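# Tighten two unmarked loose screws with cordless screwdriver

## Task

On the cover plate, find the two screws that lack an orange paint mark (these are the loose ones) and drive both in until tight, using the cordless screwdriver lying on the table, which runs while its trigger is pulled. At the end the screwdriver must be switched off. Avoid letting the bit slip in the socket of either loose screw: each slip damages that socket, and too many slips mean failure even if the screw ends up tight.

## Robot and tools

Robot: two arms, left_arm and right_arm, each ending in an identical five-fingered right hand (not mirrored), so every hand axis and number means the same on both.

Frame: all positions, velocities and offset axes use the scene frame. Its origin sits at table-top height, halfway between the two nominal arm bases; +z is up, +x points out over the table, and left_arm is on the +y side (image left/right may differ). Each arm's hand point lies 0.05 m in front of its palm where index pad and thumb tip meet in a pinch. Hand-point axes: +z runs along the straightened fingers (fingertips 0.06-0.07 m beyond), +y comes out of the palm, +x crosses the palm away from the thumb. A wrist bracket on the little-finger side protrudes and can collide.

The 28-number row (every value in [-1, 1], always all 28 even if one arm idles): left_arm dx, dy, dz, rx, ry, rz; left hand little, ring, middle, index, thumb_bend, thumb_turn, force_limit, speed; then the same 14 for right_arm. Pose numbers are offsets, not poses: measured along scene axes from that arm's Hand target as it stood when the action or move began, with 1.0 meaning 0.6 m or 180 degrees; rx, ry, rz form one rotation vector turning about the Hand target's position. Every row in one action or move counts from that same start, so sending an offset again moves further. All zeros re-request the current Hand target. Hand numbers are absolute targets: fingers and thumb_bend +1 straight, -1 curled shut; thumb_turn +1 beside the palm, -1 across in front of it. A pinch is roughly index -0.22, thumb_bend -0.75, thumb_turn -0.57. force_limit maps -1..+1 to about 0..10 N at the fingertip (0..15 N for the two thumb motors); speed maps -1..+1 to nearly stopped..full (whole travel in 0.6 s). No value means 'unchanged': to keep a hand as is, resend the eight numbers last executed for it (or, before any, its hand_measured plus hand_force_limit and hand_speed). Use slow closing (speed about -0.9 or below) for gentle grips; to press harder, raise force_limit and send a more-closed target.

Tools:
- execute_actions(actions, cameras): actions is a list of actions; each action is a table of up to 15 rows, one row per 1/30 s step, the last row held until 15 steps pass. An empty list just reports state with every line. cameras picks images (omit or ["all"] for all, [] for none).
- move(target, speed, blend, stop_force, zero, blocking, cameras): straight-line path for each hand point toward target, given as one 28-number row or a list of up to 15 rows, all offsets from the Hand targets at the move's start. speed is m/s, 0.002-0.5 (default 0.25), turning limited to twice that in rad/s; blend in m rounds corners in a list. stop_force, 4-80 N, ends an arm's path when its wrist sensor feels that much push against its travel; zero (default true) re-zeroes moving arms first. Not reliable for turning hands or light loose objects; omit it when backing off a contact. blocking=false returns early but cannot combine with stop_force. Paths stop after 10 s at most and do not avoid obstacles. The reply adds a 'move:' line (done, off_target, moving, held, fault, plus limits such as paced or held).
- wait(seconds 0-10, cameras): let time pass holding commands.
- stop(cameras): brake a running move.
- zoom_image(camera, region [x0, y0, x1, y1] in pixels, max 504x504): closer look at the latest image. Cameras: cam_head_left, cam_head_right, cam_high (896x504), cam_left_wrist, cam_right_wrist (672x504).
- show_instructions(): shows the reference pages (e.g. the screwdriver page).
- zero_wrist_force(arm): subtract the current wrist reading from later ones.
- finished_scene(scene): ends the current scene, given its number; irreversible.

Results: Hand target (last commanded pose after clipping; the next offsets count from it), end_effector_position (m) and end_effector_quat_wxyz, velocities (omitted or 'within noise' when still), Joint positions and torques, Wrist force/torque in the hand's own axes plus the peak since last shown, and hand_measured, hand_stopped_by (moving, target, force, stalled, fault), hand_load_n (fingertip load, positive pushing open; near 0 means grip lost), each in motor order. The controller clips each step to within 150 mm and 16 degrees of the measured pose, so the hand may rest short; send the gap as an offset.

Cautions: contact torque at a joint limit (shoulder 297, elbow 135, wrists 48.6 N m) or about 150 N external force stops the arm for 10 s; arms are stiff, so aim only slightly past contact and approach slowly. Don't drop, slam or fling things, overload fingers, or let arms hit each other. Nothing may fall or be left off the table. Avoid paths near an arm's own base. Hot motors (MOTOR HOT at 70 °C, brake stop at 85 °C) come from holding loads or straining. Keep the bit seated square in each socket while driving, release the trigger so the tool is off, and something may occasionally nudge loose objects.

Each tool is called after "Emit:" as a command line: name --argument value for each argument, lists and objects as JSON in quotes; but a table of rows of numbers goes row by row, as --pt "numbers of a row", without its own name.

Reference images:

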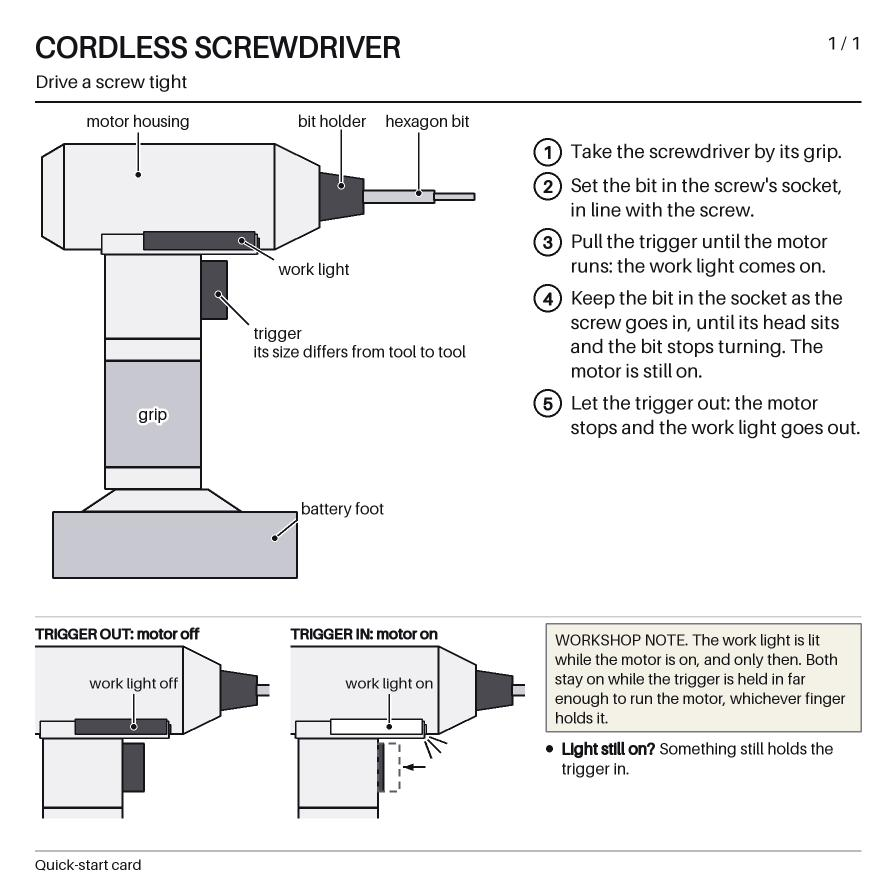

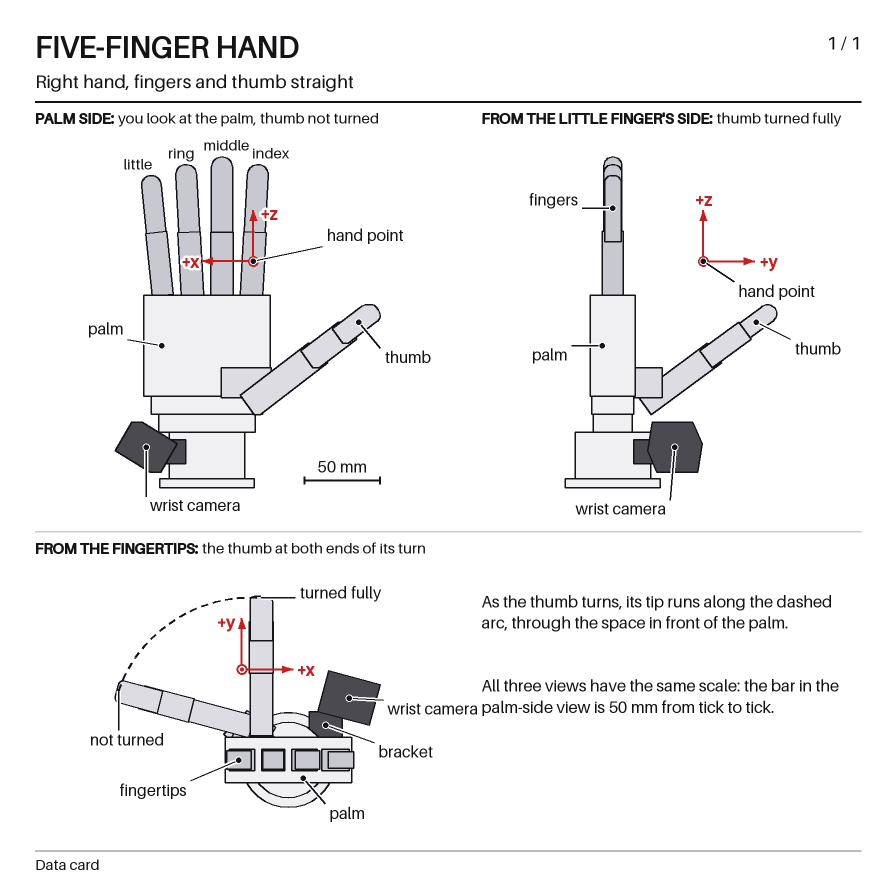

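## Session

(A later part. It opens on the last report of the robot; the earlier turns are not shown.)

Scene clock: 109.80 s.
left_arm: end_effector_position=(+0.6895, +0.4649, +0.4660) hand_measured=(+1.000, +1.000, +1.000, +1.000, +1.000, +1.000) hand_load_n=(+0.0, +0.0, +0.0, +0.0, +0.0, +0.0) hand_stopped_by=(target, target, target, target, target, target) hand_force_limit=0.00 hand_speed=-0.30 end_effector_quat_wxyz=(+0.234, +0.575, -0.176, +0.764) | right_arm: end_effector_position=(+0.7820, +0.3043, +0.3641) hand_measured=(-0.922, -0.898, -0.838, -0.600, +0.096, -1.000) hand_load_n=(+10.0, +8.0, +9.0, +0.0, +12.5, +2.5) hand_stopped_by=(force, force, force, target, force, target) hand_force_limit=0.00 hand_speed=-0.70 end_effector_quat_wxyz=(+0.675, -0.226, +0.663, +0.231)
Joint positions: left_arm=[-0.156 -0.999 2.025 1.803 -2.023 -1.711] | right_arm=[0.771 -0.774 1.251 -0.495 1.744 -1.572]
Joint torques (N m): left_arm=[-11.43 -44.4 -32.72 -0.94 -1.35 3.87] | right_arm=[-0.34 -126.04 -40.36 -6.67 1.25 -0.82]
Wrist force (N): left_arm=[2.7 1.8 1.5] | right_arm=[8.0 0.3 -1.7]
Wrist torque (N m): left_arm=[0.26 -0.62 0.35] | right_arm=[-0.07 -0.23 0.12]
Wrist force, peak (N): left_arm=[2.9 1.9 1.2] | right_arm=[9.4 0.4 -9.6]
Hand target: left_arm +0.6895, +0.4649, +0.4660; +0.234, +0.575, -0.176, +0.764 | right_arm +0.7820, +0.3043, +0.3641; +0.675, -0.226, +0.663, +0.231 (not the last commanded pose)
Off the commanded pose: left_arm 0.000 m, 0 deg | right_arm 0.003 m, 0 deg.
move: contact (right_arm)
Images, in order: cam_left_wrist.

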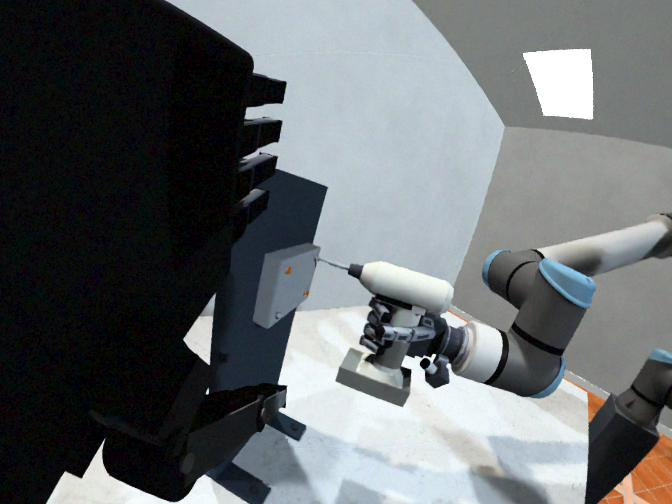

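Emit:
move --target '[0,0,0,0,0,0,1,1,1,1,1,1,0,-0.3,-0.0031,-0.0014,0,0,0,0,-0.98,-0.98,-0.98,-0.6,-0.98,-1,0.0,-0.7]' --speed 0.01 --cameras '[]'

Emit:
move --target '[0,0,0,0,0,0,1,1,1,1,1,1,0,-0.3,0.0092,0.0072,0,0,0,0,-0.98,-0.98,-0.98,-0.6,-0.98,-1,0.0,-0.7]' --speed 0.006 --stop_force 5 --cameras '["cam_left_wrist"]'

Emit:
zoom_image --camera "cam_left_wrist" --region '[310, 250, 330, 270]'

Scene clock: 110.70 s.
Wrist force, peak (N): left_arm=[3.0 1.7 1.4] | right_arm=[8.4 0.3 -2.0]
Off the commanded pose: left_arm 0.000 m, 0 deg | right_arm 0.000 m, 0 deg.
move: done

Scene clock: 112.07 s.
left_arm: end_effector_position=(+0.6895, +0.4649, +0.4660) hand_measured=(+1.000, +1.000, +1.000, +1.000, +1.000, +1.000) hand_load_n=(+0.0, +0.0, +0.0, +0.0, +0.0, +0.5) hand_stopped_by=(target, target, target, target, target, target) hand_force_limit=0.00 hand_speed=-0.30 end_effector_quat_wxyz=(+0.234, +0.575, -0.176, +0.764) | right_arm: end_effector_position=(+0.7817, +0.3048, +0.3641) hand_measured=(-0.922, -0.898, -0.838, -0.600, +0.096, -1.000) hand_load_n=(+10.0, +8.0, +8.5, +0.5, +12.5, +3.0) hand_stopped_by=(force, force, force, target, force, target) hand_force_limit=0.00 hand_speed=-0.70 end_effector_quat_wxyz=(+0.675, -0.226, +0.663, +0.231)
Joint positions: left_arm=[-0.156 -0.999 2.025 1.803 -2.023 -1.711] | right_arm=[0.772 -0.774 1.25 -0.495 1.745 -1.572]
Joint torques (N m): left_arm=[-11.45 -46.05 -30.44 1.38 0 3.42] | right_arm=[11.81 -125.19 -40.54 -6.72 1.3 -0.96]
Wrist force (N): left_arm=[2.6 1.4 1.3] | right_arm=[8.6 0.2 -2.5]
Wrist torque (N m): left_arm=[0.21 -0.61 0.33] | right_arm=[-0.08 -0.34 0.14]
Wrist force, peak (N): left_arm=[3.0 1.9 1.3] | right_arm=[9.3 0.3 -10.8]
Hand target: left_arm +0.6895, +0.4649, +0.4660; +0.234, +0.575, -0.176, +0.764 | right_arm +0.7816, +0.3048, +0.3641; +0.675, -0.226, +0.663, +0.231 (not the last commanded pose)
Off the commanded pose: left_arm 0.000 m, 0 deg | right_arm 0.005 m, 0 deg.
move: contact (right_arm)
Images, in order: cam_left_wrist.

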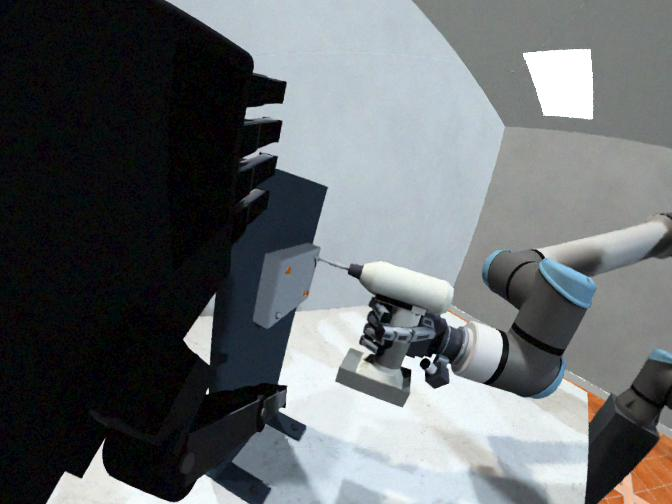

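Scaled by 25.200 from the camera's 672x504 image, which has a finer 960x720 frame.

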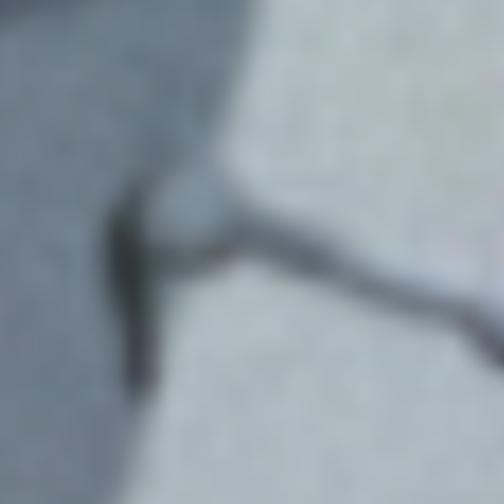

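Emit:
move --target '[0,0,0,0,0,0,1,1,1,1,1,1,0,-0.3,-0.0016,-0.0033,0,0,0,0,-0.98,-0.98,-0.98,-0.6,-0.98,-1,0.0,-0.7]' --speed 0.01 --cameras '[]'

Emit:
move --target '[0,0,0,0,0,0,1,1,1,1,1,1,0,-0.3,0.0092,0.0072,0,0,0,0,-0.98,-0.98,-0.98,-0.6,-0.98,-1,0.0,-0.7]' --speed 0.006 --stop_force 5 --cameras '["cam_left_wrist"]'

Emit:
zoom_image --camera "cam_left_wrist" --region '[310, 250, 330, 270]'

Scene clock: 112.97 s.
Wrist force, peak (N): left_arm=[2.9 2.0 1.4] | right_arm=[8.4 0.7 -2.6]
Off the commanded pose: left_arm 0.000 m, 0 deg | right_arm 0.000 m, 0 deg.
move: done

Scene clock: 114.27 s.
left_arm: end_effector_position=(+0.6895, +0.4649, +0.4660) hand_measured=(+1.000, +1.000, +1.000, +1.000, +1.000, +1.000) hand_load_n=(+0.0, +0.0, +0.0, +0.0, +0.0, -0.5) hand_stopped_by=(target, target, target, target, target, target) hand_force_limit=0.00 hand_speed=-0.30 end_effector_quat_wxyz=(+0.234, +0.575, -0.176, +0.764) | right_arm: end_effector_position=(+0.7822, +0.3040, +0.3641) hand_measured=(-0.922, -0.898, -0.838, -0.600, +0.096, -1.000) hand_load_n=(+10.0, +8.0, +8.5, +0.0, +12.5, +2.5) hand_stopped_by=(force, force, force, target, force, target) hand_force_limit=0.00 hand_speed=-0.70 end_effector_quat_wxyz=(+0.675, -0.226, +0.663, +0.231)
Joint positions: left_arm=[-0.156 -0.999 2.025 1.803 -2.023 -1.711] | right_arm=[0.771 -0.775 1.251 -0.495 1.744 -1.572]
Joint torques (N m): left_arm=[-9.94 -47.93 -30.35 2.28 0.08 3.74] | right_arm=[-3.7 -125.41 -39.78 -6.7 1.26 0.38]
Wrist force (N): left_arm=[3.2 1.6 1.2] | right_arm=[8.2 0.5 -1.9]
Wrist torque (N m): left_arm=[0.25 -0.68 0.37] | right_arm=[-0.05 -0.26 0.12]
Wrist force, peak (N): left_arm=[3.2 1.6 1.2] | right_arm=[9.5 0.0 -9.9]
Hand target: left_arm +0.6895, +0.4649, +0.4660; +0.234, +0.575, -0.176, +0.764 | right_arm +0.7822, +0.3040, +0.3642; +0.675, -0.226, +0.663, +0.231 (not the last commanded pose)
Off the commanded pose: left_arm 0.000 m, 0 deg | right_arm 0.005 m, 0 deg.
move: contact (right_arm)
Images, in order: cam_left_wrist.

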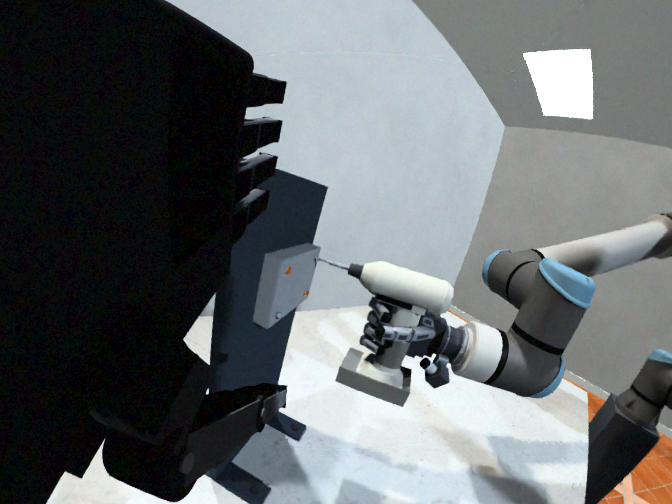

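Scaled by 25.200 from the camera's 672x504 image, which has a finer 960x720 frame.

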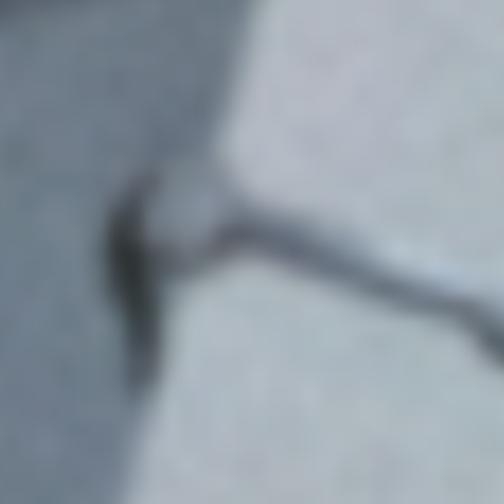

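Emit:
move --target '[0,0,0,0,0,0,1,1,1,1,1,1,0,-0.3,-0.0021,-0.0025,-0.001,0,0,0,-0.98,-0.98,-0.98,-0.6,-0.98,-1,0.0,-0.7]' --speed 0.01 --cameras '["cam_left_wrist"]'

Emit:
zoom_image --camera "cam_left_wrist" --region '[310, 250, 330, 270]'

Emit:
move --target '[0,0,0,0,0,0,1,1,1,1,1,1,0,-0.3,0.0092,0.0072,0,0,0,0,-0.98,-0.98,-0.98,-0.6,-0.98,-1,0.0,-0.7]' --speed 0.006 --stop_force 5 --cameras '["cam_left_wrist"]'

Emit:
zoom_image --camera "cam_left_wrist" --region '[310, 250, 330, 270]'

Scene clock: 115.43 s.
Wrist force, peak (N): left_arm=[3.0 1.9 1.4] | right_arm=[8.6 0.5 -1.7]
Off the commanded pose: left_arm 0.000 m, 0 deg | right_arm 0.000 m, 0 deg.
move: done
Images, in order: cam_left_wrist.

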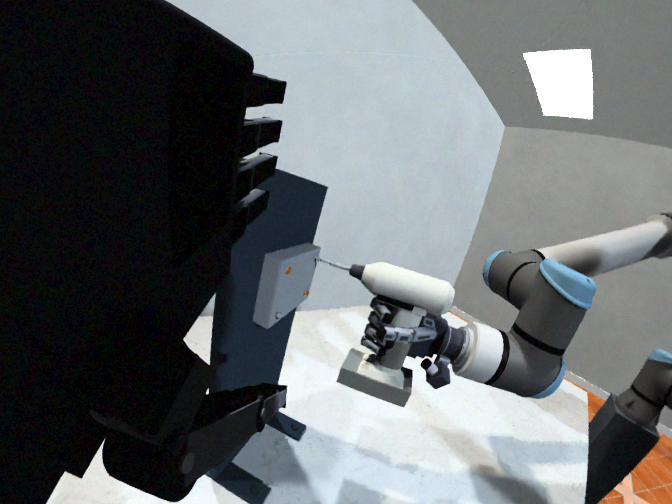

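Scaled by 25.200 from the camera's 672x504 image, which has a finer 960x720 frame.

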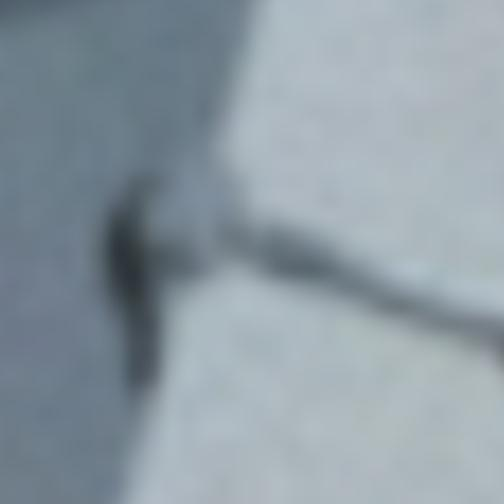

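Scene clock: 116.83 s.
left_arm: end_effector_position=(+0.6895, +0.4649, +0.4660) hand_measured=(+1.000, +1.000, +1.000, +1.000, +1.000, +1.000) hand_load_n=(+0.5, +0.0, +0.0, +0.0, +0.0, +0.0) hand_stopped_by=(target, target, target, target, target, target) hand_force_limit=0.00 hand_speed=-0.30 end_effector_quat_wxyz=(+0.234, +0.575, -0.176, +0.764) | right_arm: end_effector_position=(+0.7828, +0.3040, +0.3636) hand_measured=(-0.922, -0.898, -0.838, -0.600, +0.096, -1.000) hand_load_n=(+10.0, +8.0, +8.5, +0.0, +12.5, +2.5) hand_stopped_by=(force, force, force, target, force, target) hand_force_limit=0.00 hand_speed=-0.70 end_effector_quat_wxyz=(+0.675, -0.226, +0.663, +0.231)
Joint positions: left_arm=[-0.156 -0.999 2.025 1.803 -2.023 -1.711] | right_arm=[0.77 -0.774 1.25 -0.495 1.743 -1.572]
Joint torques (N m): left_arm=[-7.97 -44.92 -28.93 1.95 1.16 3.9] | right_arm=[-1.69 -126.16 -41.92 -7.11 1.25 0.71]
Wrist force (N): left_arm=[2.7 1.6 1.4] | right_arm=[9.0 0.2 -3.0]
Wrist torque (N m): left_arm=[0.24 -0.62 0.35] | right_arm=[0.02 -0.25 0.16]
Wrist force, peak (N): left_arm=[3.0 2.0 1.6] | right_arm=[10.2 -0.1 -11.0]
Hand target: left_arm +0.6895, +0.4649, +0.4660; +0.234, +0.575, -0.176, +0.764 | right_arm +0.7827, +0.3040, +0.3636; +0.675, -0.226, +0.663, +0.231 (not the last commanded pose)
Off the commanded pose: left_arm 0.000 m, 0 deg | right_arm 0.005 m, 0 deg.
move: contact (right_arm)
Images, in order: cam_left_wrist.

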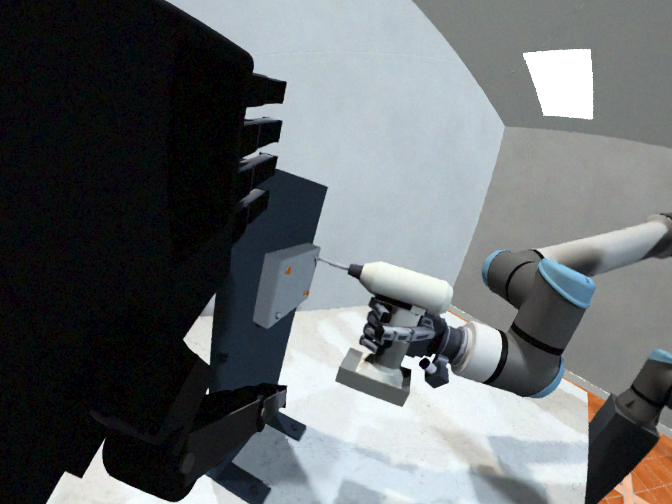

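Scaled by 25.200 from the camera's 672x504 image, which has a finer 960x720 frame.

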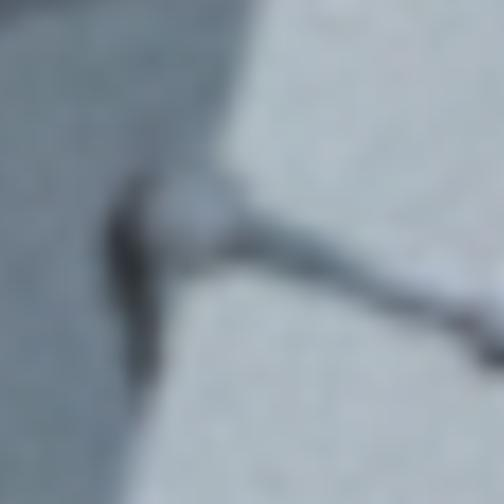

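Emit:
move --target '[0,0,0,0,0,0,1,1,1,1,1,1,0,-0.3,-0.0033,-0.0012,0,0,0,0,-0.98,-0.98,-0.98,-0.6,-0.98,-1,0.0,-0.7]' --speed 0.01 --cameras '[]'

Emit:
move --target '[0,0,0,0,0,0,1,1,1,1,1,1,0,-0.3,0.0092,0.0072,0,0,0,0,-0.98,-0.98,-0.98,-0.6,-0.98,-1,0.0,-0.7]' --speed 0.006 --stop_force 5 --cameras '["cam_left_wrist"]'

Emit:
zoom_image --camera "cam_left_wrist" --region '[310, 250, 330, 270]'

Scene clock: 117.80 s.
Wrist force, peak (N): left_arm=[3.1 2.0 1.5] | right_arm=[9.2 -0.1 -3.3]
Off the commanded pose: left_arm 0.000 m, 0 deg | right_arm 0.000 m, 0 deg.
move: done

Scene clock: 119.10 s.
left_arm: end_effector_position=(+0.6895, +0.4649, +0.4660) hand_measured=(+1.000, +1.000, +1.000, +1.000, +1.000, +1.000) hand_load_n=(+0.0, +0.0, +0.0, +0.0, +0.0, +0.0) hand_stopped_by=(target, target, target, target, target, target) hand_force_limit=0.00 hand_speed=-0.30 end_effector_quat_wxyz=(+0.234, +0.575, -0.176, +0.764) | right_arm: end_effector_position=(+0.7820, +0.3044, +0.3636) hand_measured=(-0.922, -0.898, -0.838, -0.600, +0.096, -1.000) hand_load_n=(+9.5, +7.5, +8.5, +0.0, +12.5, +2.5) hand_stopped_by=(force, force, force, target, force, target) hand_force_limit=0.00 hand_speed=-0.70 end_effector_quat_wxyz=(+0.675, -0.226, +0.663, +0.231)
Joint positions: left_arm=[-0.156 -0.999 2.025 1.803 -2.023 -1.711] | right_arm=[0.771 -0.774 1.251 -0.496 1.744 -1.572]
Joint torques (N m): left_arm=[-6.03 -47.99 -26.97 2.09 0.91 3.91] | right_arm=[13.2 -124.89 -40.42 -6.46 1.34 -0.94]
Wrist force (N): left_arm=[2.5 1.6 1.3] | right_arm=[8.6 0.4 -3.1]
Wrist torque (N m): left_arm=[0.25 -0.59 0.33] | right_arm=[0.00 -0.31 0.14]
Wrist force, peak (N): left_arm=[3.0 2.0 1.4] | right_arm=[9.7 0.4 -11.2]
Hand target: left_arm +0.6895, +0.4649, +0.4660; +0.234, +0.575, -0.176, +0.764 | right_arm +0.7819, +0.3044, +0.3636; +0.675, -0.226, +0.663, +0.231 (not the last commanded pose)
Off the commanded pose: left_arm 0.000 m, 0 deg | right_arm 0.005 m, 0 deg.
move: contact (right_arm)
Images, in order: cam_left_wrist.

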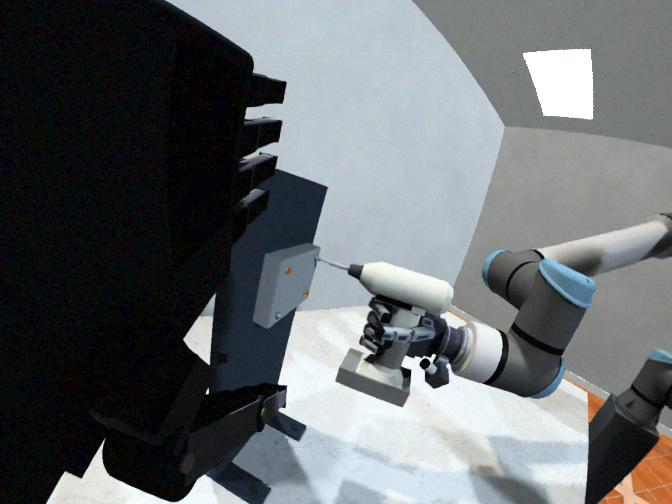

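Scaled by 25.200 from the camera's 672x504 image, which has a finer 960x720 frame.

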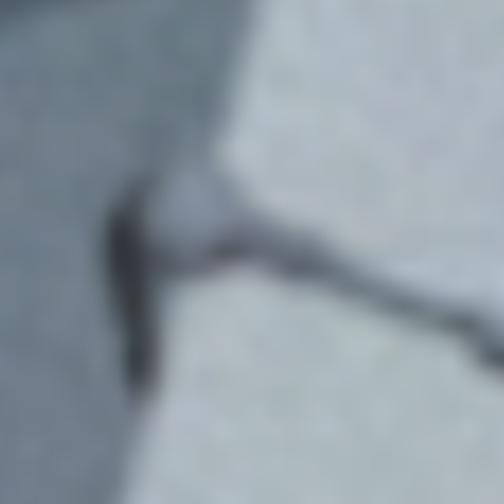

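Emit:
move --target '[0,0,0,0,0,0,1,1,1,1,1,1,0,-0.3,-0.0014,-0.0036,0,0,0,0,-0.98,-0.98,-0.98,-0.6,-0.98,-1,0.0,-0.7]' --speed 0.01 --cameras '[]'

Emit:
move --target '[0,0,0,0,0,0,1,1,1,1,1,1,0,-0.3,0.0092,0.0072,0,0,0,0,-0.98,-0.98,-0.98,-0.6,-0.98,-1,0.0,-0.7]' --speed 0.006 --stop_force 5 --cameras '["cam_left_wrist"]'

Emit:
zoom_image --camera "cam_left_wrist" --region '[310, 250, 330, 270]'

Scene clock: 120.03 s.
Wrist force, peak (N): left_arm=[2.9 2.2 1.3] | right_arm=[8.7 0.5 -3.2]
Off the commanded pose: left_arm 0.000 m, 0 deg | right_arm 0.000 m, 0 deg.
move: done

Scene clock: 121.47 s.
left_arm: end_effector_position=(+0.6895, +0.4649, +0.4660) hand_measured=(+1.000, +1.000, +1.000, +1.000, +1.000, +1.000) hand_load_n=(+0.0, +0.0, +0.0, +0.0, +0.0, +0.0) hand_stopped_by=(target, target, target, target, target, target) hand_force_limit=0.00 hand_speed=-0.30 end_effector_quat_wxyz=(+0.234, +0.575, -0.176, +0.764) | right_arm: end_effector_position=(+0.7830, +0.3037, +0.3636) hand_measured=(-0.922, -0.898, -0.838, -0.600, +0.096, -1.000) hand_load_n=(+9.5, +8.0, +8.5, +0.0, +12.5, +2.5) hand_stopped_by=(force, force, force, target, force, target) hand_force_limit=0.00 hand_speed=-0.70 end_effector_quat_wxyz=(+0.675, -0.226, +0.663, +0.231)
Joint positions: left_arm=[-0.156 -0.999 2.025 1.803 -2.023 -1.711] | right_arm=[0.77 -0.774 1.251 -0.496 1.743 -1.572]
Joint torques (N m): left_arm=[-6.95 -49.18 -25.52 1.92 0.92 3.87] | right_arm=[-4.91 -125.82 -41.66 -7.16 1.31 0.75]
Wrist force (N): left_arm=[2.6 1.8 1.2] | right_arm=[9.4 0.9 -4.0]
Wrist torque (N m): left_arm=[0.28 -0.60 0.35] | right_arm=[-0.03 -0.26 0.16]
Wrist force, peak (N): left_arm=[3.0 1.9 1.4] | right_arm=[10.4 0.9 -11.5]
Hand target: left_arm +0.6895, +0.4649, +0.4660; +0.234, +0.575, -0.176, +0.764 | right_arm +0.7830, +0.3037, +0.3636; +0.675, -0.226, +0.663, +0.231 (not the last commanded pose)
Off the commanded pose: left_arm 0.000 m, 0 deg | right_arm 0.005 m, 0 deg.
move: contact (right_arm)
Images, in order: cam_left_wrist.

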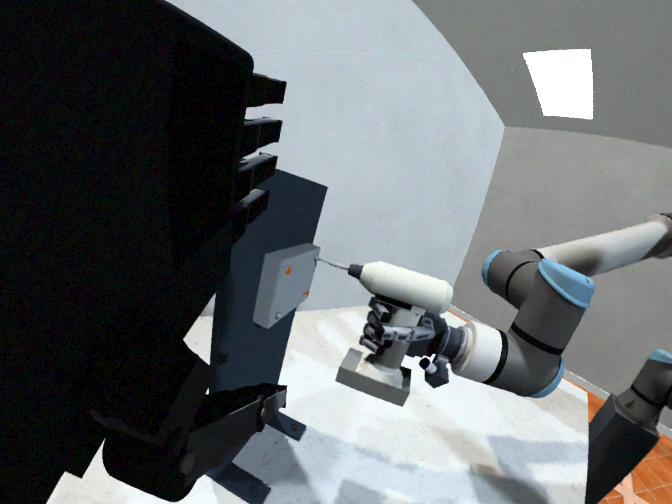

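Scaled by 25.200 from the camera's 672x504 image, which has a finer 960x720 frame.

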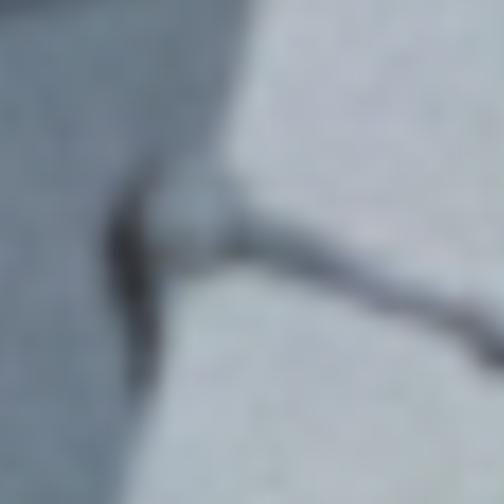

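Emit:
move --target '[0.034,-0.18,0.037,0.0201,0.0523,0.1441,1,1,1,1,1,1,0,-0.3,-0.0053,-0.0041,0,0,0,0,-0.98,-0.98,-0.98,-0.6,-0.98,-1,0.0,-0.7]' --speed 0.15 --cameras '["cam_left_wrist","cam_head_left"]'

Emit:
zoom_image --camera "cam_left_wrist" --region '[290, 230, 350, 290]'

Scene clock: 125.53 s.
left_arm: end_effector_position=(+0.7098, +0.3570, +0.4883) hand_measured=(+1.000, +1.000, +1.000, +1.000, +1.000, +1.000) hand_load_n=(+0.0, +0.0, +0.0, +0.0, +0.0, +0.0) hand_stopped_by=(target, target, target, target, target, target) hand_force_limit=0.00 hand_speed=-0.30 end_effector_quat_wxyz=(+0.052, +0.667, -0.047, +0.741) | right_arm: end_effector_position=(+0.7798, +0.3012, +0.3636) hand_measured=(-0.922, -0.898, -0.838, -0.600, +0.096, -1.000) hand_load_n=(+9.5, +8.0, +8.5, +0.0, +12.0, +3.0) hand_stopped_by=(force, force, force, target, force, target) hand_force_limit=0.00 hand_speed=-0.70 end_effector_quat_wxyz=(+0.675, -0.226, +0.663, +0.231)
Joint positions: left_arm=[-0.539 -1.176 2.159 2.047 -1.208 -1.532] | right_arm=[0.77 -0.78 1.262 -0.501 1.743 -1.572]
Joint torques (N m): left_arm=[-11.34 -33.88 -36.84 -4.19 2.43 -3.71] | right_arm=[14.01 -118.85 -45.2 -5.53 1.88 -1.32]
Wrist force (N): left_arm=[2.3 1.6 0.9] | right_arm=[8.0 0.1 -1.1]
Wrist torque (N m): left_arm=[0.30 -0.53 0.35] | right_arm=[-0.09 -0.23 0.11]
Wrist force, peak (N): left_arm=[2.6 3.2 1.1] | right_arm=[9.4 1.1 -4.4]
Hand target: left_arm +0.7099, +0.3569, +0.4882; +0.052, +0.667, -0.047, +0.741 | right_arm +0.7798, +0.3012, +0.3636; +0.675, -0.226, +0.663, +0.231
Off the commanded pose: left_arm 0.000 m, 0 deg | right_arm 0.000 m, 0 deg.
move: done
Images, in order: cam_head_left, cam_left_wrist.

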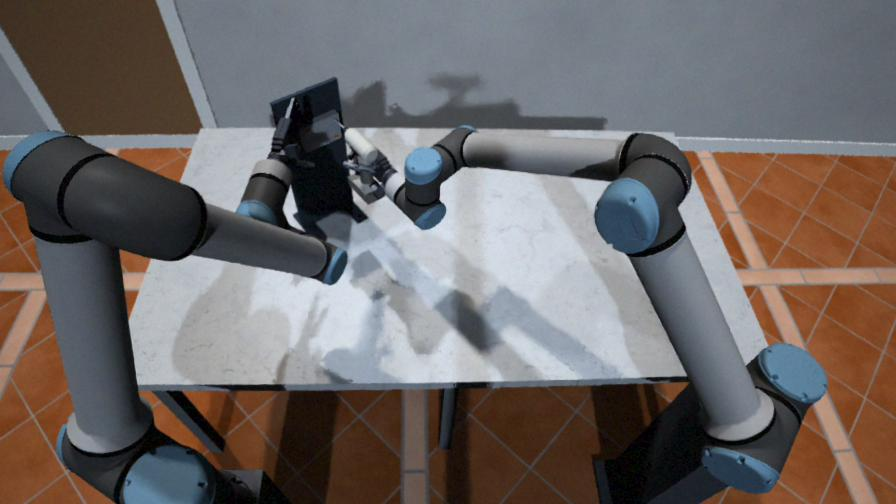

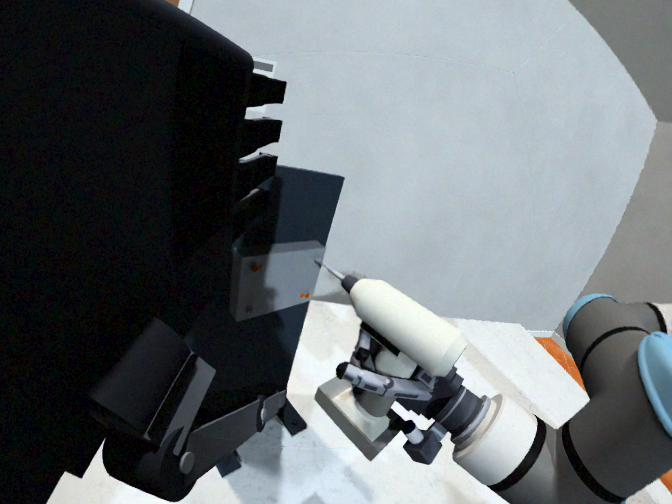

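Scaled by 8.400 from the camera's 672x504 image, which has a finer 960x720 frame.

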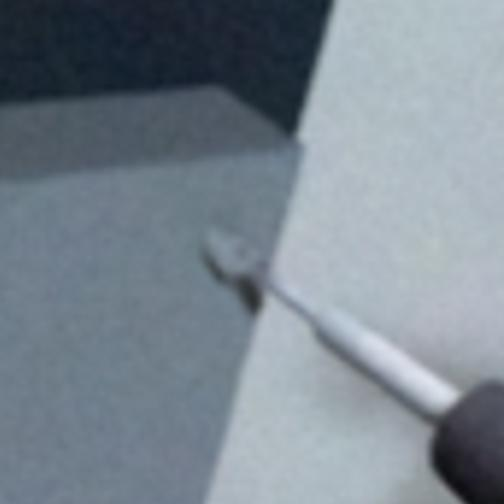

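Emit:
zoom_image --camera "cam_left_wrist" --region '[308, 250, 332, 274]'

Emit:
zoom_image --camera "cam_left_wrist" --region '[300, 245, 350, 295]'

Scaled by 21.000 from the camera's 672x504 image, which has a finer 960x720 frame.

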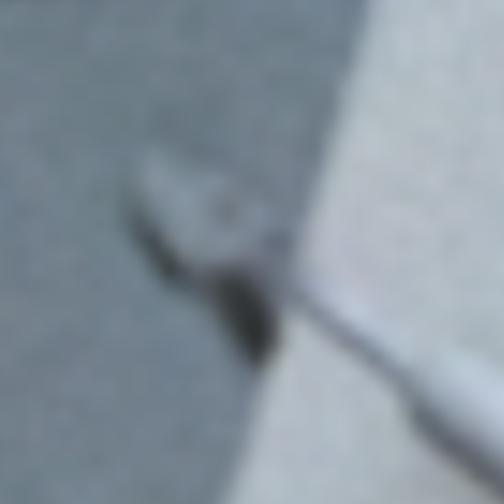

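Scaled by 10.080 from the camera's 672x504 image, which has a finer 960x720 frame.

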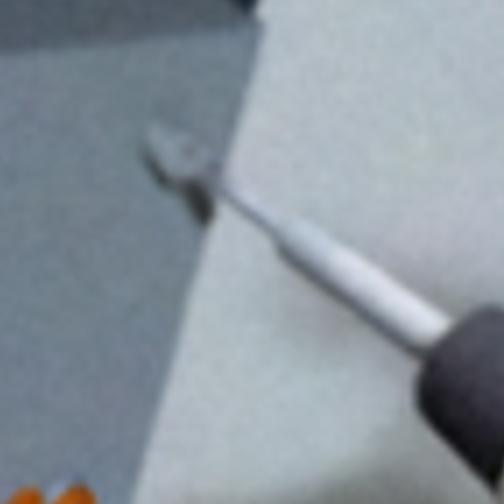

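Emit:
move --target '[0,0,0,0,0,0,1,1,1,1,1,1,0,-0.3,-0.0002,0.0003,-0.0005,0,0,0,-0.98,-0.98,-0.98,-0.6,-0.98,-1,0.0,-0.7]' --speed 0.01 --cameras '[]'

Emit:
move --target '[0,0,0,0,0,0,1,1,1,1,1,1,0,-0.3,0.0105,0.0082,0,0,0,0,-0.98,-0.98,-0.98,-0.6,-0.98,-1,0.0,-0.7]' --speed 0.006 --stop_force 5 --cameras '["cam_left_wrist"]'

Emit:
zoom_image --camera "cam_left_wrist" --region '[308, 250, 332, 274]'

Scene clock: 127.87 s.
Wrist force, peak (N): left_arm=[2.6 2.4 1.1] | right_arm=[8.5 0.3 -1.1]
Off the commanded pose: left_arm 0.000 m, 0 deg | right_arm 0.000 m, 0 deg.
move: done

Scene clock: 129.53 s.
left_arm: end_effector_position=(+0.7099, +0.3569, +0.4882) hand_measured=(+1.000, +1.000, +1.000, +1.000, +1.000, +1.000) hand_load_n=(+0.0, +0.0, +0.0, +0.0, +0.0, +0.0) hand_stopped_by=(target, target, target, target, target, target) hand_force_limit=0.00 hand_speed=-0.30 end_effector_quat_wxyz=(+0.052, +0.667, -0.047, +0.741) | right_arm: end_effector_position=(+0.7829, +0.3039, +0.3633) hand_measured=(-0.922, -0.898, -0.838, -0.600, +0.096, -1.000) hand_load_n=(+10.0, +8.0, +8.5, +0.0, +12.5, +2.5) hand_stopped_by=(force, force, force, target, force, target) hand_force_limit=0.00 hand_speed=-0.70 end_effector_quat_wxyz=(+0.675, -0.226, +0.663, +0.231)
Joint positions: left_arm=[-0.539 -1.176 2.158 2.047 -1.208 -1.532] | right_arm=[0.77 -0.774 1.251 -0.496 1.743 -1.572]
Joint torques (N m): left_arm=[-12.64 -36.36 -31.33 -4.47 -0.62 -4.04] | right_arm=[-0.11 -125.21 -39.55 -6.73 1.19 -0.69]
Wrist force (N): left_arm=[2.5 1.4 1.0] | right_arm=[7.6 0.0 -1.6]
Wrist torque (N m): left_arm=[0.27 -0.57 0.36] | right_arm=[-0.10 -0.26 0.09]
Wrist force, peak (N): left_arm=[2.8 2.1 1.1] | right_arm=[9.0 0.0 -9.5]
Hand target: left_arm +0.7099, +0.3569, +0.4882; +0.052, +0.667, -0.047, +0.741 | right_arm +0.7828, +0.3039, +0.3633; +0.675, -0.226, +0.663, +0.231 (not the last commanded pose)
Off the commanded pose: left_arm 0.000 m, 0 deg | right_arm 0.004 m, 0 deg.
move: contact (right_arm)
Images, in order: cam_left_wrist.

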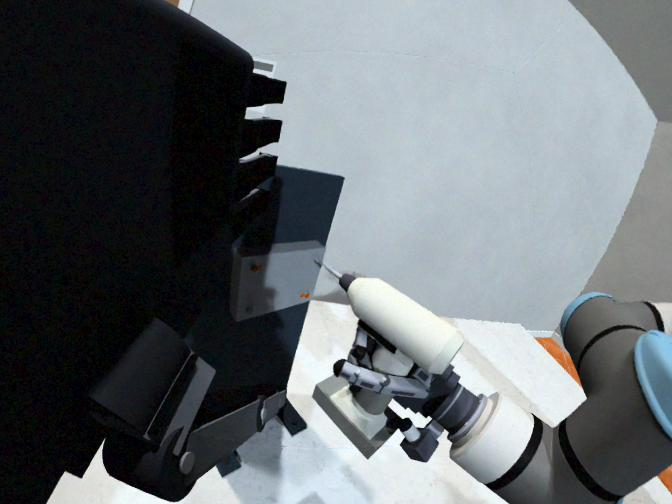

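Scaled by 21.000 from the camera's 672x504 image, which has a finer 960x720 frame.

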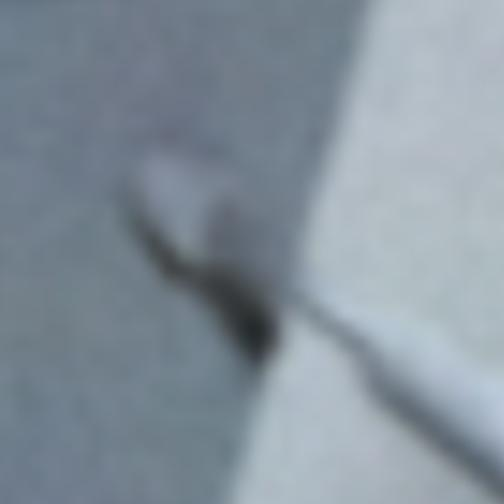

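Emit:
move --target '[0,0,0,0,0,0,1,1,1,1,1,1,0,-0.3,0.0066,0.0051,0,0,0,0,-0.98,-0.98,-0.98,-0.6,-0.98,-1,0.0,-0.7]' --speed 0.004 --stop_force 12 --zero false --cameras '["cam_left_wrist"]'

Emit:
zoom_image --camera "cam_left_wrist" --region '[308, 250, 332, 274]'

Scene clock: 130.73 s.
left_arm: end_effector_position=(+0.7099, +0.3569, +0.4882) hand_measured=(+1.000, +1.000, +1.000, +1.000, +1.000, +1.000) hand_load_n=(+0.0, +0.0, +0.0, +0.0, +0.0, +0.0) hand_stopped_by=(target, target, target, target, target, target) hand_force_limit=0.00 hand_speed=-0.30 end_effector_quat_wxyz=(+0.052, +0.667, -0.047, +0.741) | right_arm: end_effector_position=(+0.7830, +0.3041, +0.3633) hand_measured=(-0.922, -0.898, -0.838, -0.600, +0.096, -1.000) hand_load_n=(+9.5, +7.5, +8.5, +0.0, +12.5, +2.0) hand_stopped_by=(force, force, force, target, force, target) hand_force_limit=0.00 hand_speed=-0.70 end_effector_quat_wxyz=(+0.675, -0.226, +0.663, +0.231)
Joint positions: left_arm=[-0.539 -1.176 2.158 2.047 -1.208 -1.532] | right_arm=[0.77 -0.773 1.25 -0.496 1.743 -1.572]
Joint torques (N m): left_arm=[-6.25 -34.97 -28.58 -4.45 -0.91 -3.38] | right_arm=[-0.64 -126.03 -43.9 -7.76 0.35 -0.64]
Wrist force (N): left_arm=[2.4 2.2 1.1] | right_arm=[10.2 0.7 -9.2]
Wrist torque (N m): left_arm=[0.38 -0.55 0.37] | right_arm=[0.21 -0.33 0.19]
Wrist force, peak (N): left_arm=[2.9 1.9 1.0] | right_arm=[10.9 0.0 -16.1]
Hand target: left_arm +0.7099, +0.3569, +0.4882; +0.052, +0.667, -0.047, +0.741 | right_arm +0.7830, +0.3041, +0.3633; +0.675, -0.226, +0.663, +0.231 (not the last commanded pose)
Off the commanded pose: left_arm 0.000 m, 0 deg | right_arm 0.005 m, 0 deg.
move: contact (right_arm)
Images, in order: cam_left_wrist.

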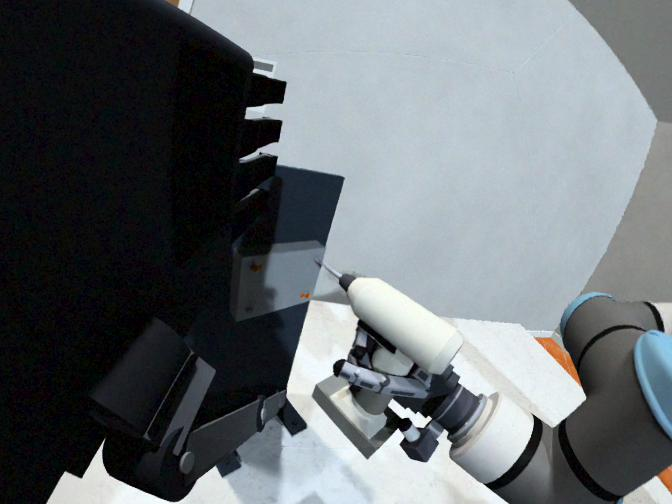

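Scaled by 21.000 from the camera's 672x504 image, which has a finer 960x720 frame.

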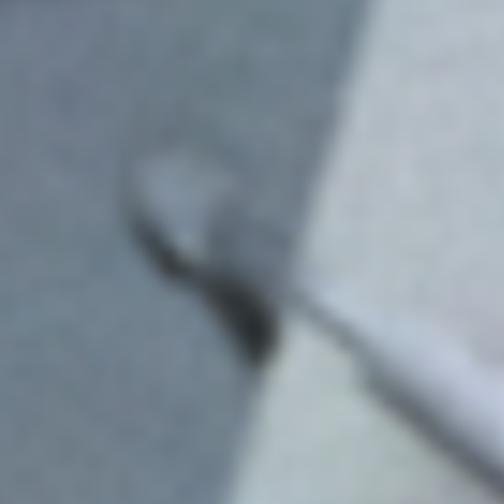

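Emit:
move --target '[0,0,0,0,0,0,1,1,1,1,1,1,0,-0.3,-0.0034,-0.0026,-0.0008,0,0,0,-0.98,-0.98,-0.98,-0.6,-0.98,-1,0.0,-0.7]' --speed 0.01 --cameras '[]'

Emit:
move --target '[0,0,0,0,0,0,1,1,1,1,1,1,0,-0.3,0.0105,0.0082,0,0,0,0,-0.98,-0.98,-0.98,-0.6,-0.98,-1,0.0,-0.7]' --speed 0.006 --stop_force 5 --cameras '["cam_left_wrist"]'

Emit:
zoom_image --camera "cam_left_wrist" --region '[308, 250, 332, 274]'

Scene clock: 132.20 s.
Wrist force, peak (N): left_arm=[2.6 2.2 0.8] | right_arm=[10.2 0.8 -9.0]
Off the commanded pose: left_arm 0.000 m, 0 deg | right_arm 0.000 m, 0 deg.
move: done

Scene clock: 133.63 s.
left_arm: end_effector_position=(+0.7099, +0.3569, +0.4882) hand_measured=(+1.000, +1.000, +1.000, +1.000, +1.000, +1.000) hand_load_n=(+0.0, +0.0, +0.0, +0.0, +0.0, +0.0) hand_stopped_by=(target, target, target, target, target, target) hand_force_limit=0.00 hand_speed=-0.30 end_effector_quat_wxyz=(+0.052, +0.667, -0.047, +0.741) | right_arm: end_effector_position=(+0.7829, +0.3041, +0.3629) hand_measured=(-0.922, -0.898, -0.838, -0.600, +0.096, -1.000) hand_load_n=(+10.0, +8.0, +8.5, +0.0, +12.5, +3.0) hand_stopped_by=(force, force, force, target, force, target) hand_force_limit=0.00 hand_speed=-0.70 end_effector_quat_wxyz=(+0.675, -0.226, +0.663, +0.231)
Joint positions: left_arm=[-0.539 -1.176 2.158 2.047 -1.208 -1.532] | right_arm=[0.77 -0.773 1.25 -0.496 1.743 -1.572]
Joint torques (N m): left_arm=[3.03 -38.19 -21.34 -4.42 -0.78 -3.51] | right_arm=[12.78 -123.88 -39.37 -6.17 1.37 -1.24]
Wrist force (N): left_arm=[2.5 1.6 1.1] | right_arm=[7.3 -0.2 -2.3]
Wrist torque (N m): left_arm=[0.29 -0.56 0.36] | right_arm=[-0.04 -0.41 0.10]
Wrist force, peak (N): left_arm=[2.8 1.9 1.0] | right_arm=[7.5 -0.3 -9.3]
Hand target: left_arm +0.7099, +0.3569, +0.4882; +0.052, +0.667, -0.047, +0.741 | right_arm +0.7829, +0.3041, +0.3629; +0.675, -0.226, +0.663, +0.231 (not the last commanded pose)
Off the commanded pose: left_arm 0.000 m, 0 deg | right_arm 0.006 m, 0 deg.
move: contact (right_arm)
Images, in order: cam_left_wrist.

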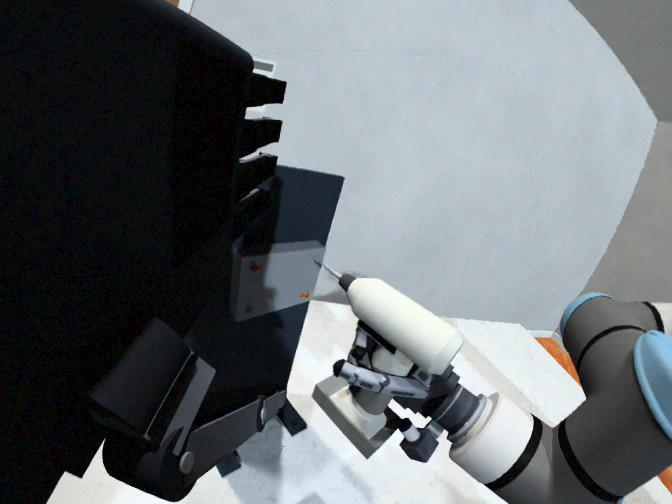

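Scaled by 21.000 from the camera's 672x504 image, which has a finer 960x720 frame.

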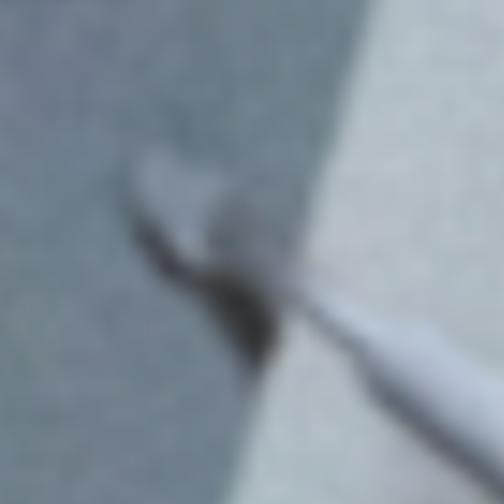

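Emit:
move --target '[0,0,0,0,0,0,1,1,1,1,1,1,0,-0.3,-0.0040,-0.0031,0.0007,0,0,0,-0.98,-0.98,-0.98,-0.6,-0.98,-1,0.0,-0.7]' --speed 0.02 --cameras '["cam_left_wrist"]'

Emit:
zoom_image --camera "cam_left_wrist" --region '[300, 245, 350, 295]'

Emit:
move --target '[0,0,0,0,0,0,1,1,1,1,1,1,0,-0.3,-0.0083,0.0107,0.0114,0.0439,0.0341,0,-0.98,-0.98,-0.98,-0.6,-0.98,-1,0.0,-0.7]' --speed 0.05 --cameras '["cam_left_wrist"]'

Emit:
zoom_image --camera "cam_left_wrist" --region '[300, 245, 350, 295]'

Scene clock: 135.07 s.
Wrist force, peak (N): left_arm=[3.0 1.9 1.1] | right_arm=[8.5 0.2 -0.8]
Off the commanded pose: left_arm 0.000 m, 0 deg | right_arm 0.000 m, 0 deg.
move: done
Images, in order: cam_left_wrist.

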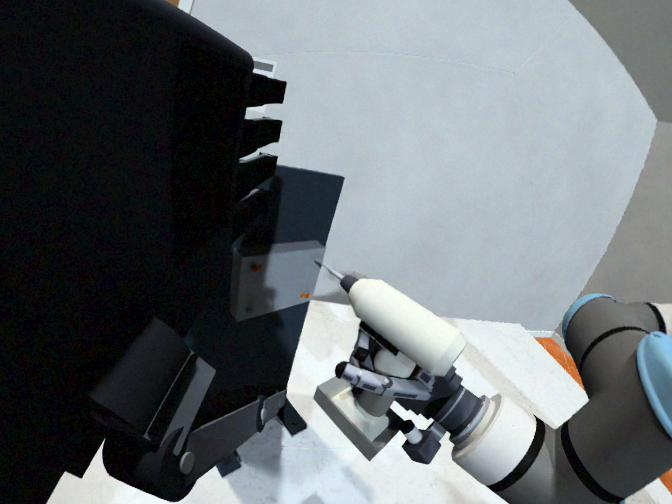

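Scaled by 10.080 from the camera's 672x504 image, which has a finer 960x720 frame.

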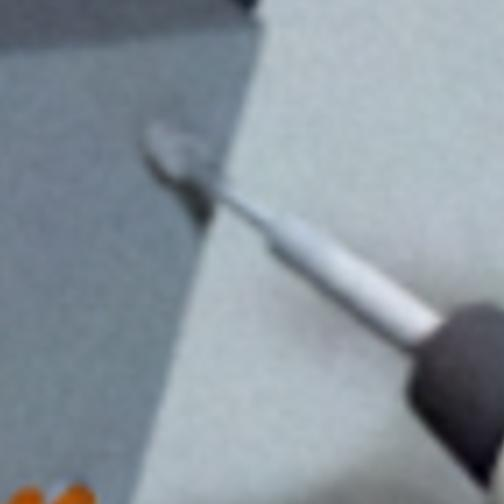

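Scene clock: 137.10 s.
left_arm: end_effector_position=(+0.7099, +0.3569, +0.4882) hand_measured=(+1.000, +1.000, +1.000, +1.000, +1.000, +1.000) hand_load_n=(+0.0, +0.0, +0.0, +0.5, +0.0, +0.0) hand_stopped_by=(target, target, target, target, target, target) hand_force_limit=0.00 hand_speed=-0.30 end_effector_quat_wxyz=(+0.052, +0.667, -0.047, +0.741) | right_arm: end_effector_position=(+0.7754, +0.3087, +0.3702) hand_measured=(-0.922, -0.898, -0.838, -0.600, +0.096, -1.000) hand_load_n=(+9.5, +8.0, +9.0, +0.0, +12.5, +2.5) hand_stopped_by=(force, force, force, target, force, target) hand_force_limit=0.00 hand_speed=-0.70 end_effector_quat_wxyz=(+0.653, -0.166, +0.681, +0.288)
Joint positions: left_arm=[-0.539 -1.176 2.158 2.047 -1.208 -1.532] | right_arm=[0.787 -0.767 1.244 -0.495 1.763 -1.398]
Joint torques (N m): left_arm=[9.85 -35.95 -16.55 -4.35 -0.64 -3.62] | right_arm=[-0.74 -116.4 -43.99 -2.13 0.12 -2.14]
Wrist force (N): left_arm=[2.5 1.8 0.9] | right_arm=[8.3 -1.3 -0.8]
Wrist torque (N m): left_arm=[0.34 -0.56 0.37] | right_arm=[-0.16 -0.31 0.07]
Wrist force, peak (N): left_arm=[2.8 1.9 1.2] | right_arm=[8.5 0.2 -0.9]
Hand target: left_arm +0.7099, +0.3569, +0.4882; +0.052, +0.667, -0.047, +0.741 | right_arm +0.7755, +0.3087, +0.3702; +0.653, -0.166, +0.681, +0.288
Off the commanded pose: left_arm 0.000 m, 0 deg | right_arm 0.000 m, 0 deg.
move: done
Images, in order: cam_left_wrist.

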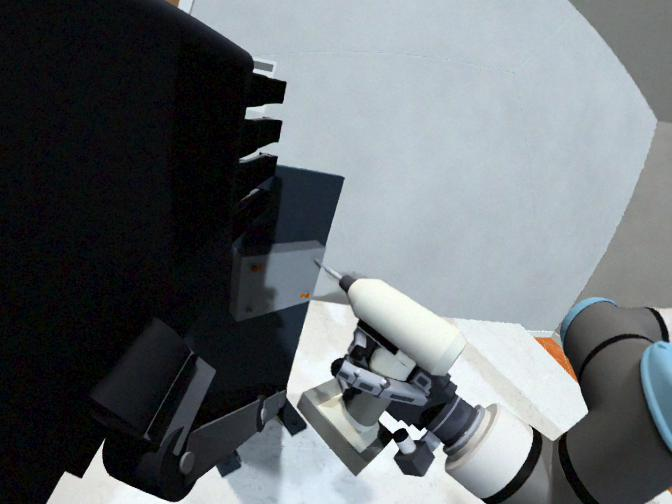

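Scaled by 10.080 from the camera's 672x504 image, which has a finer 960x720 frame.

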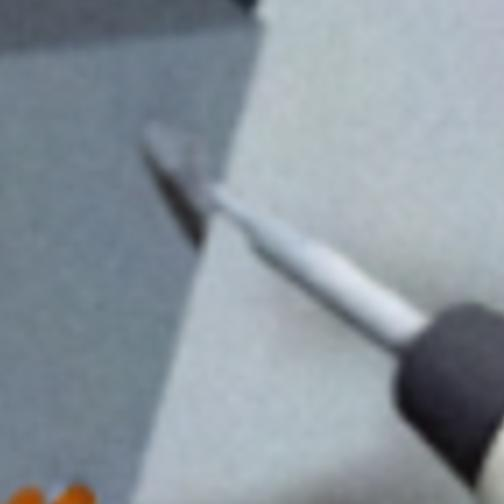

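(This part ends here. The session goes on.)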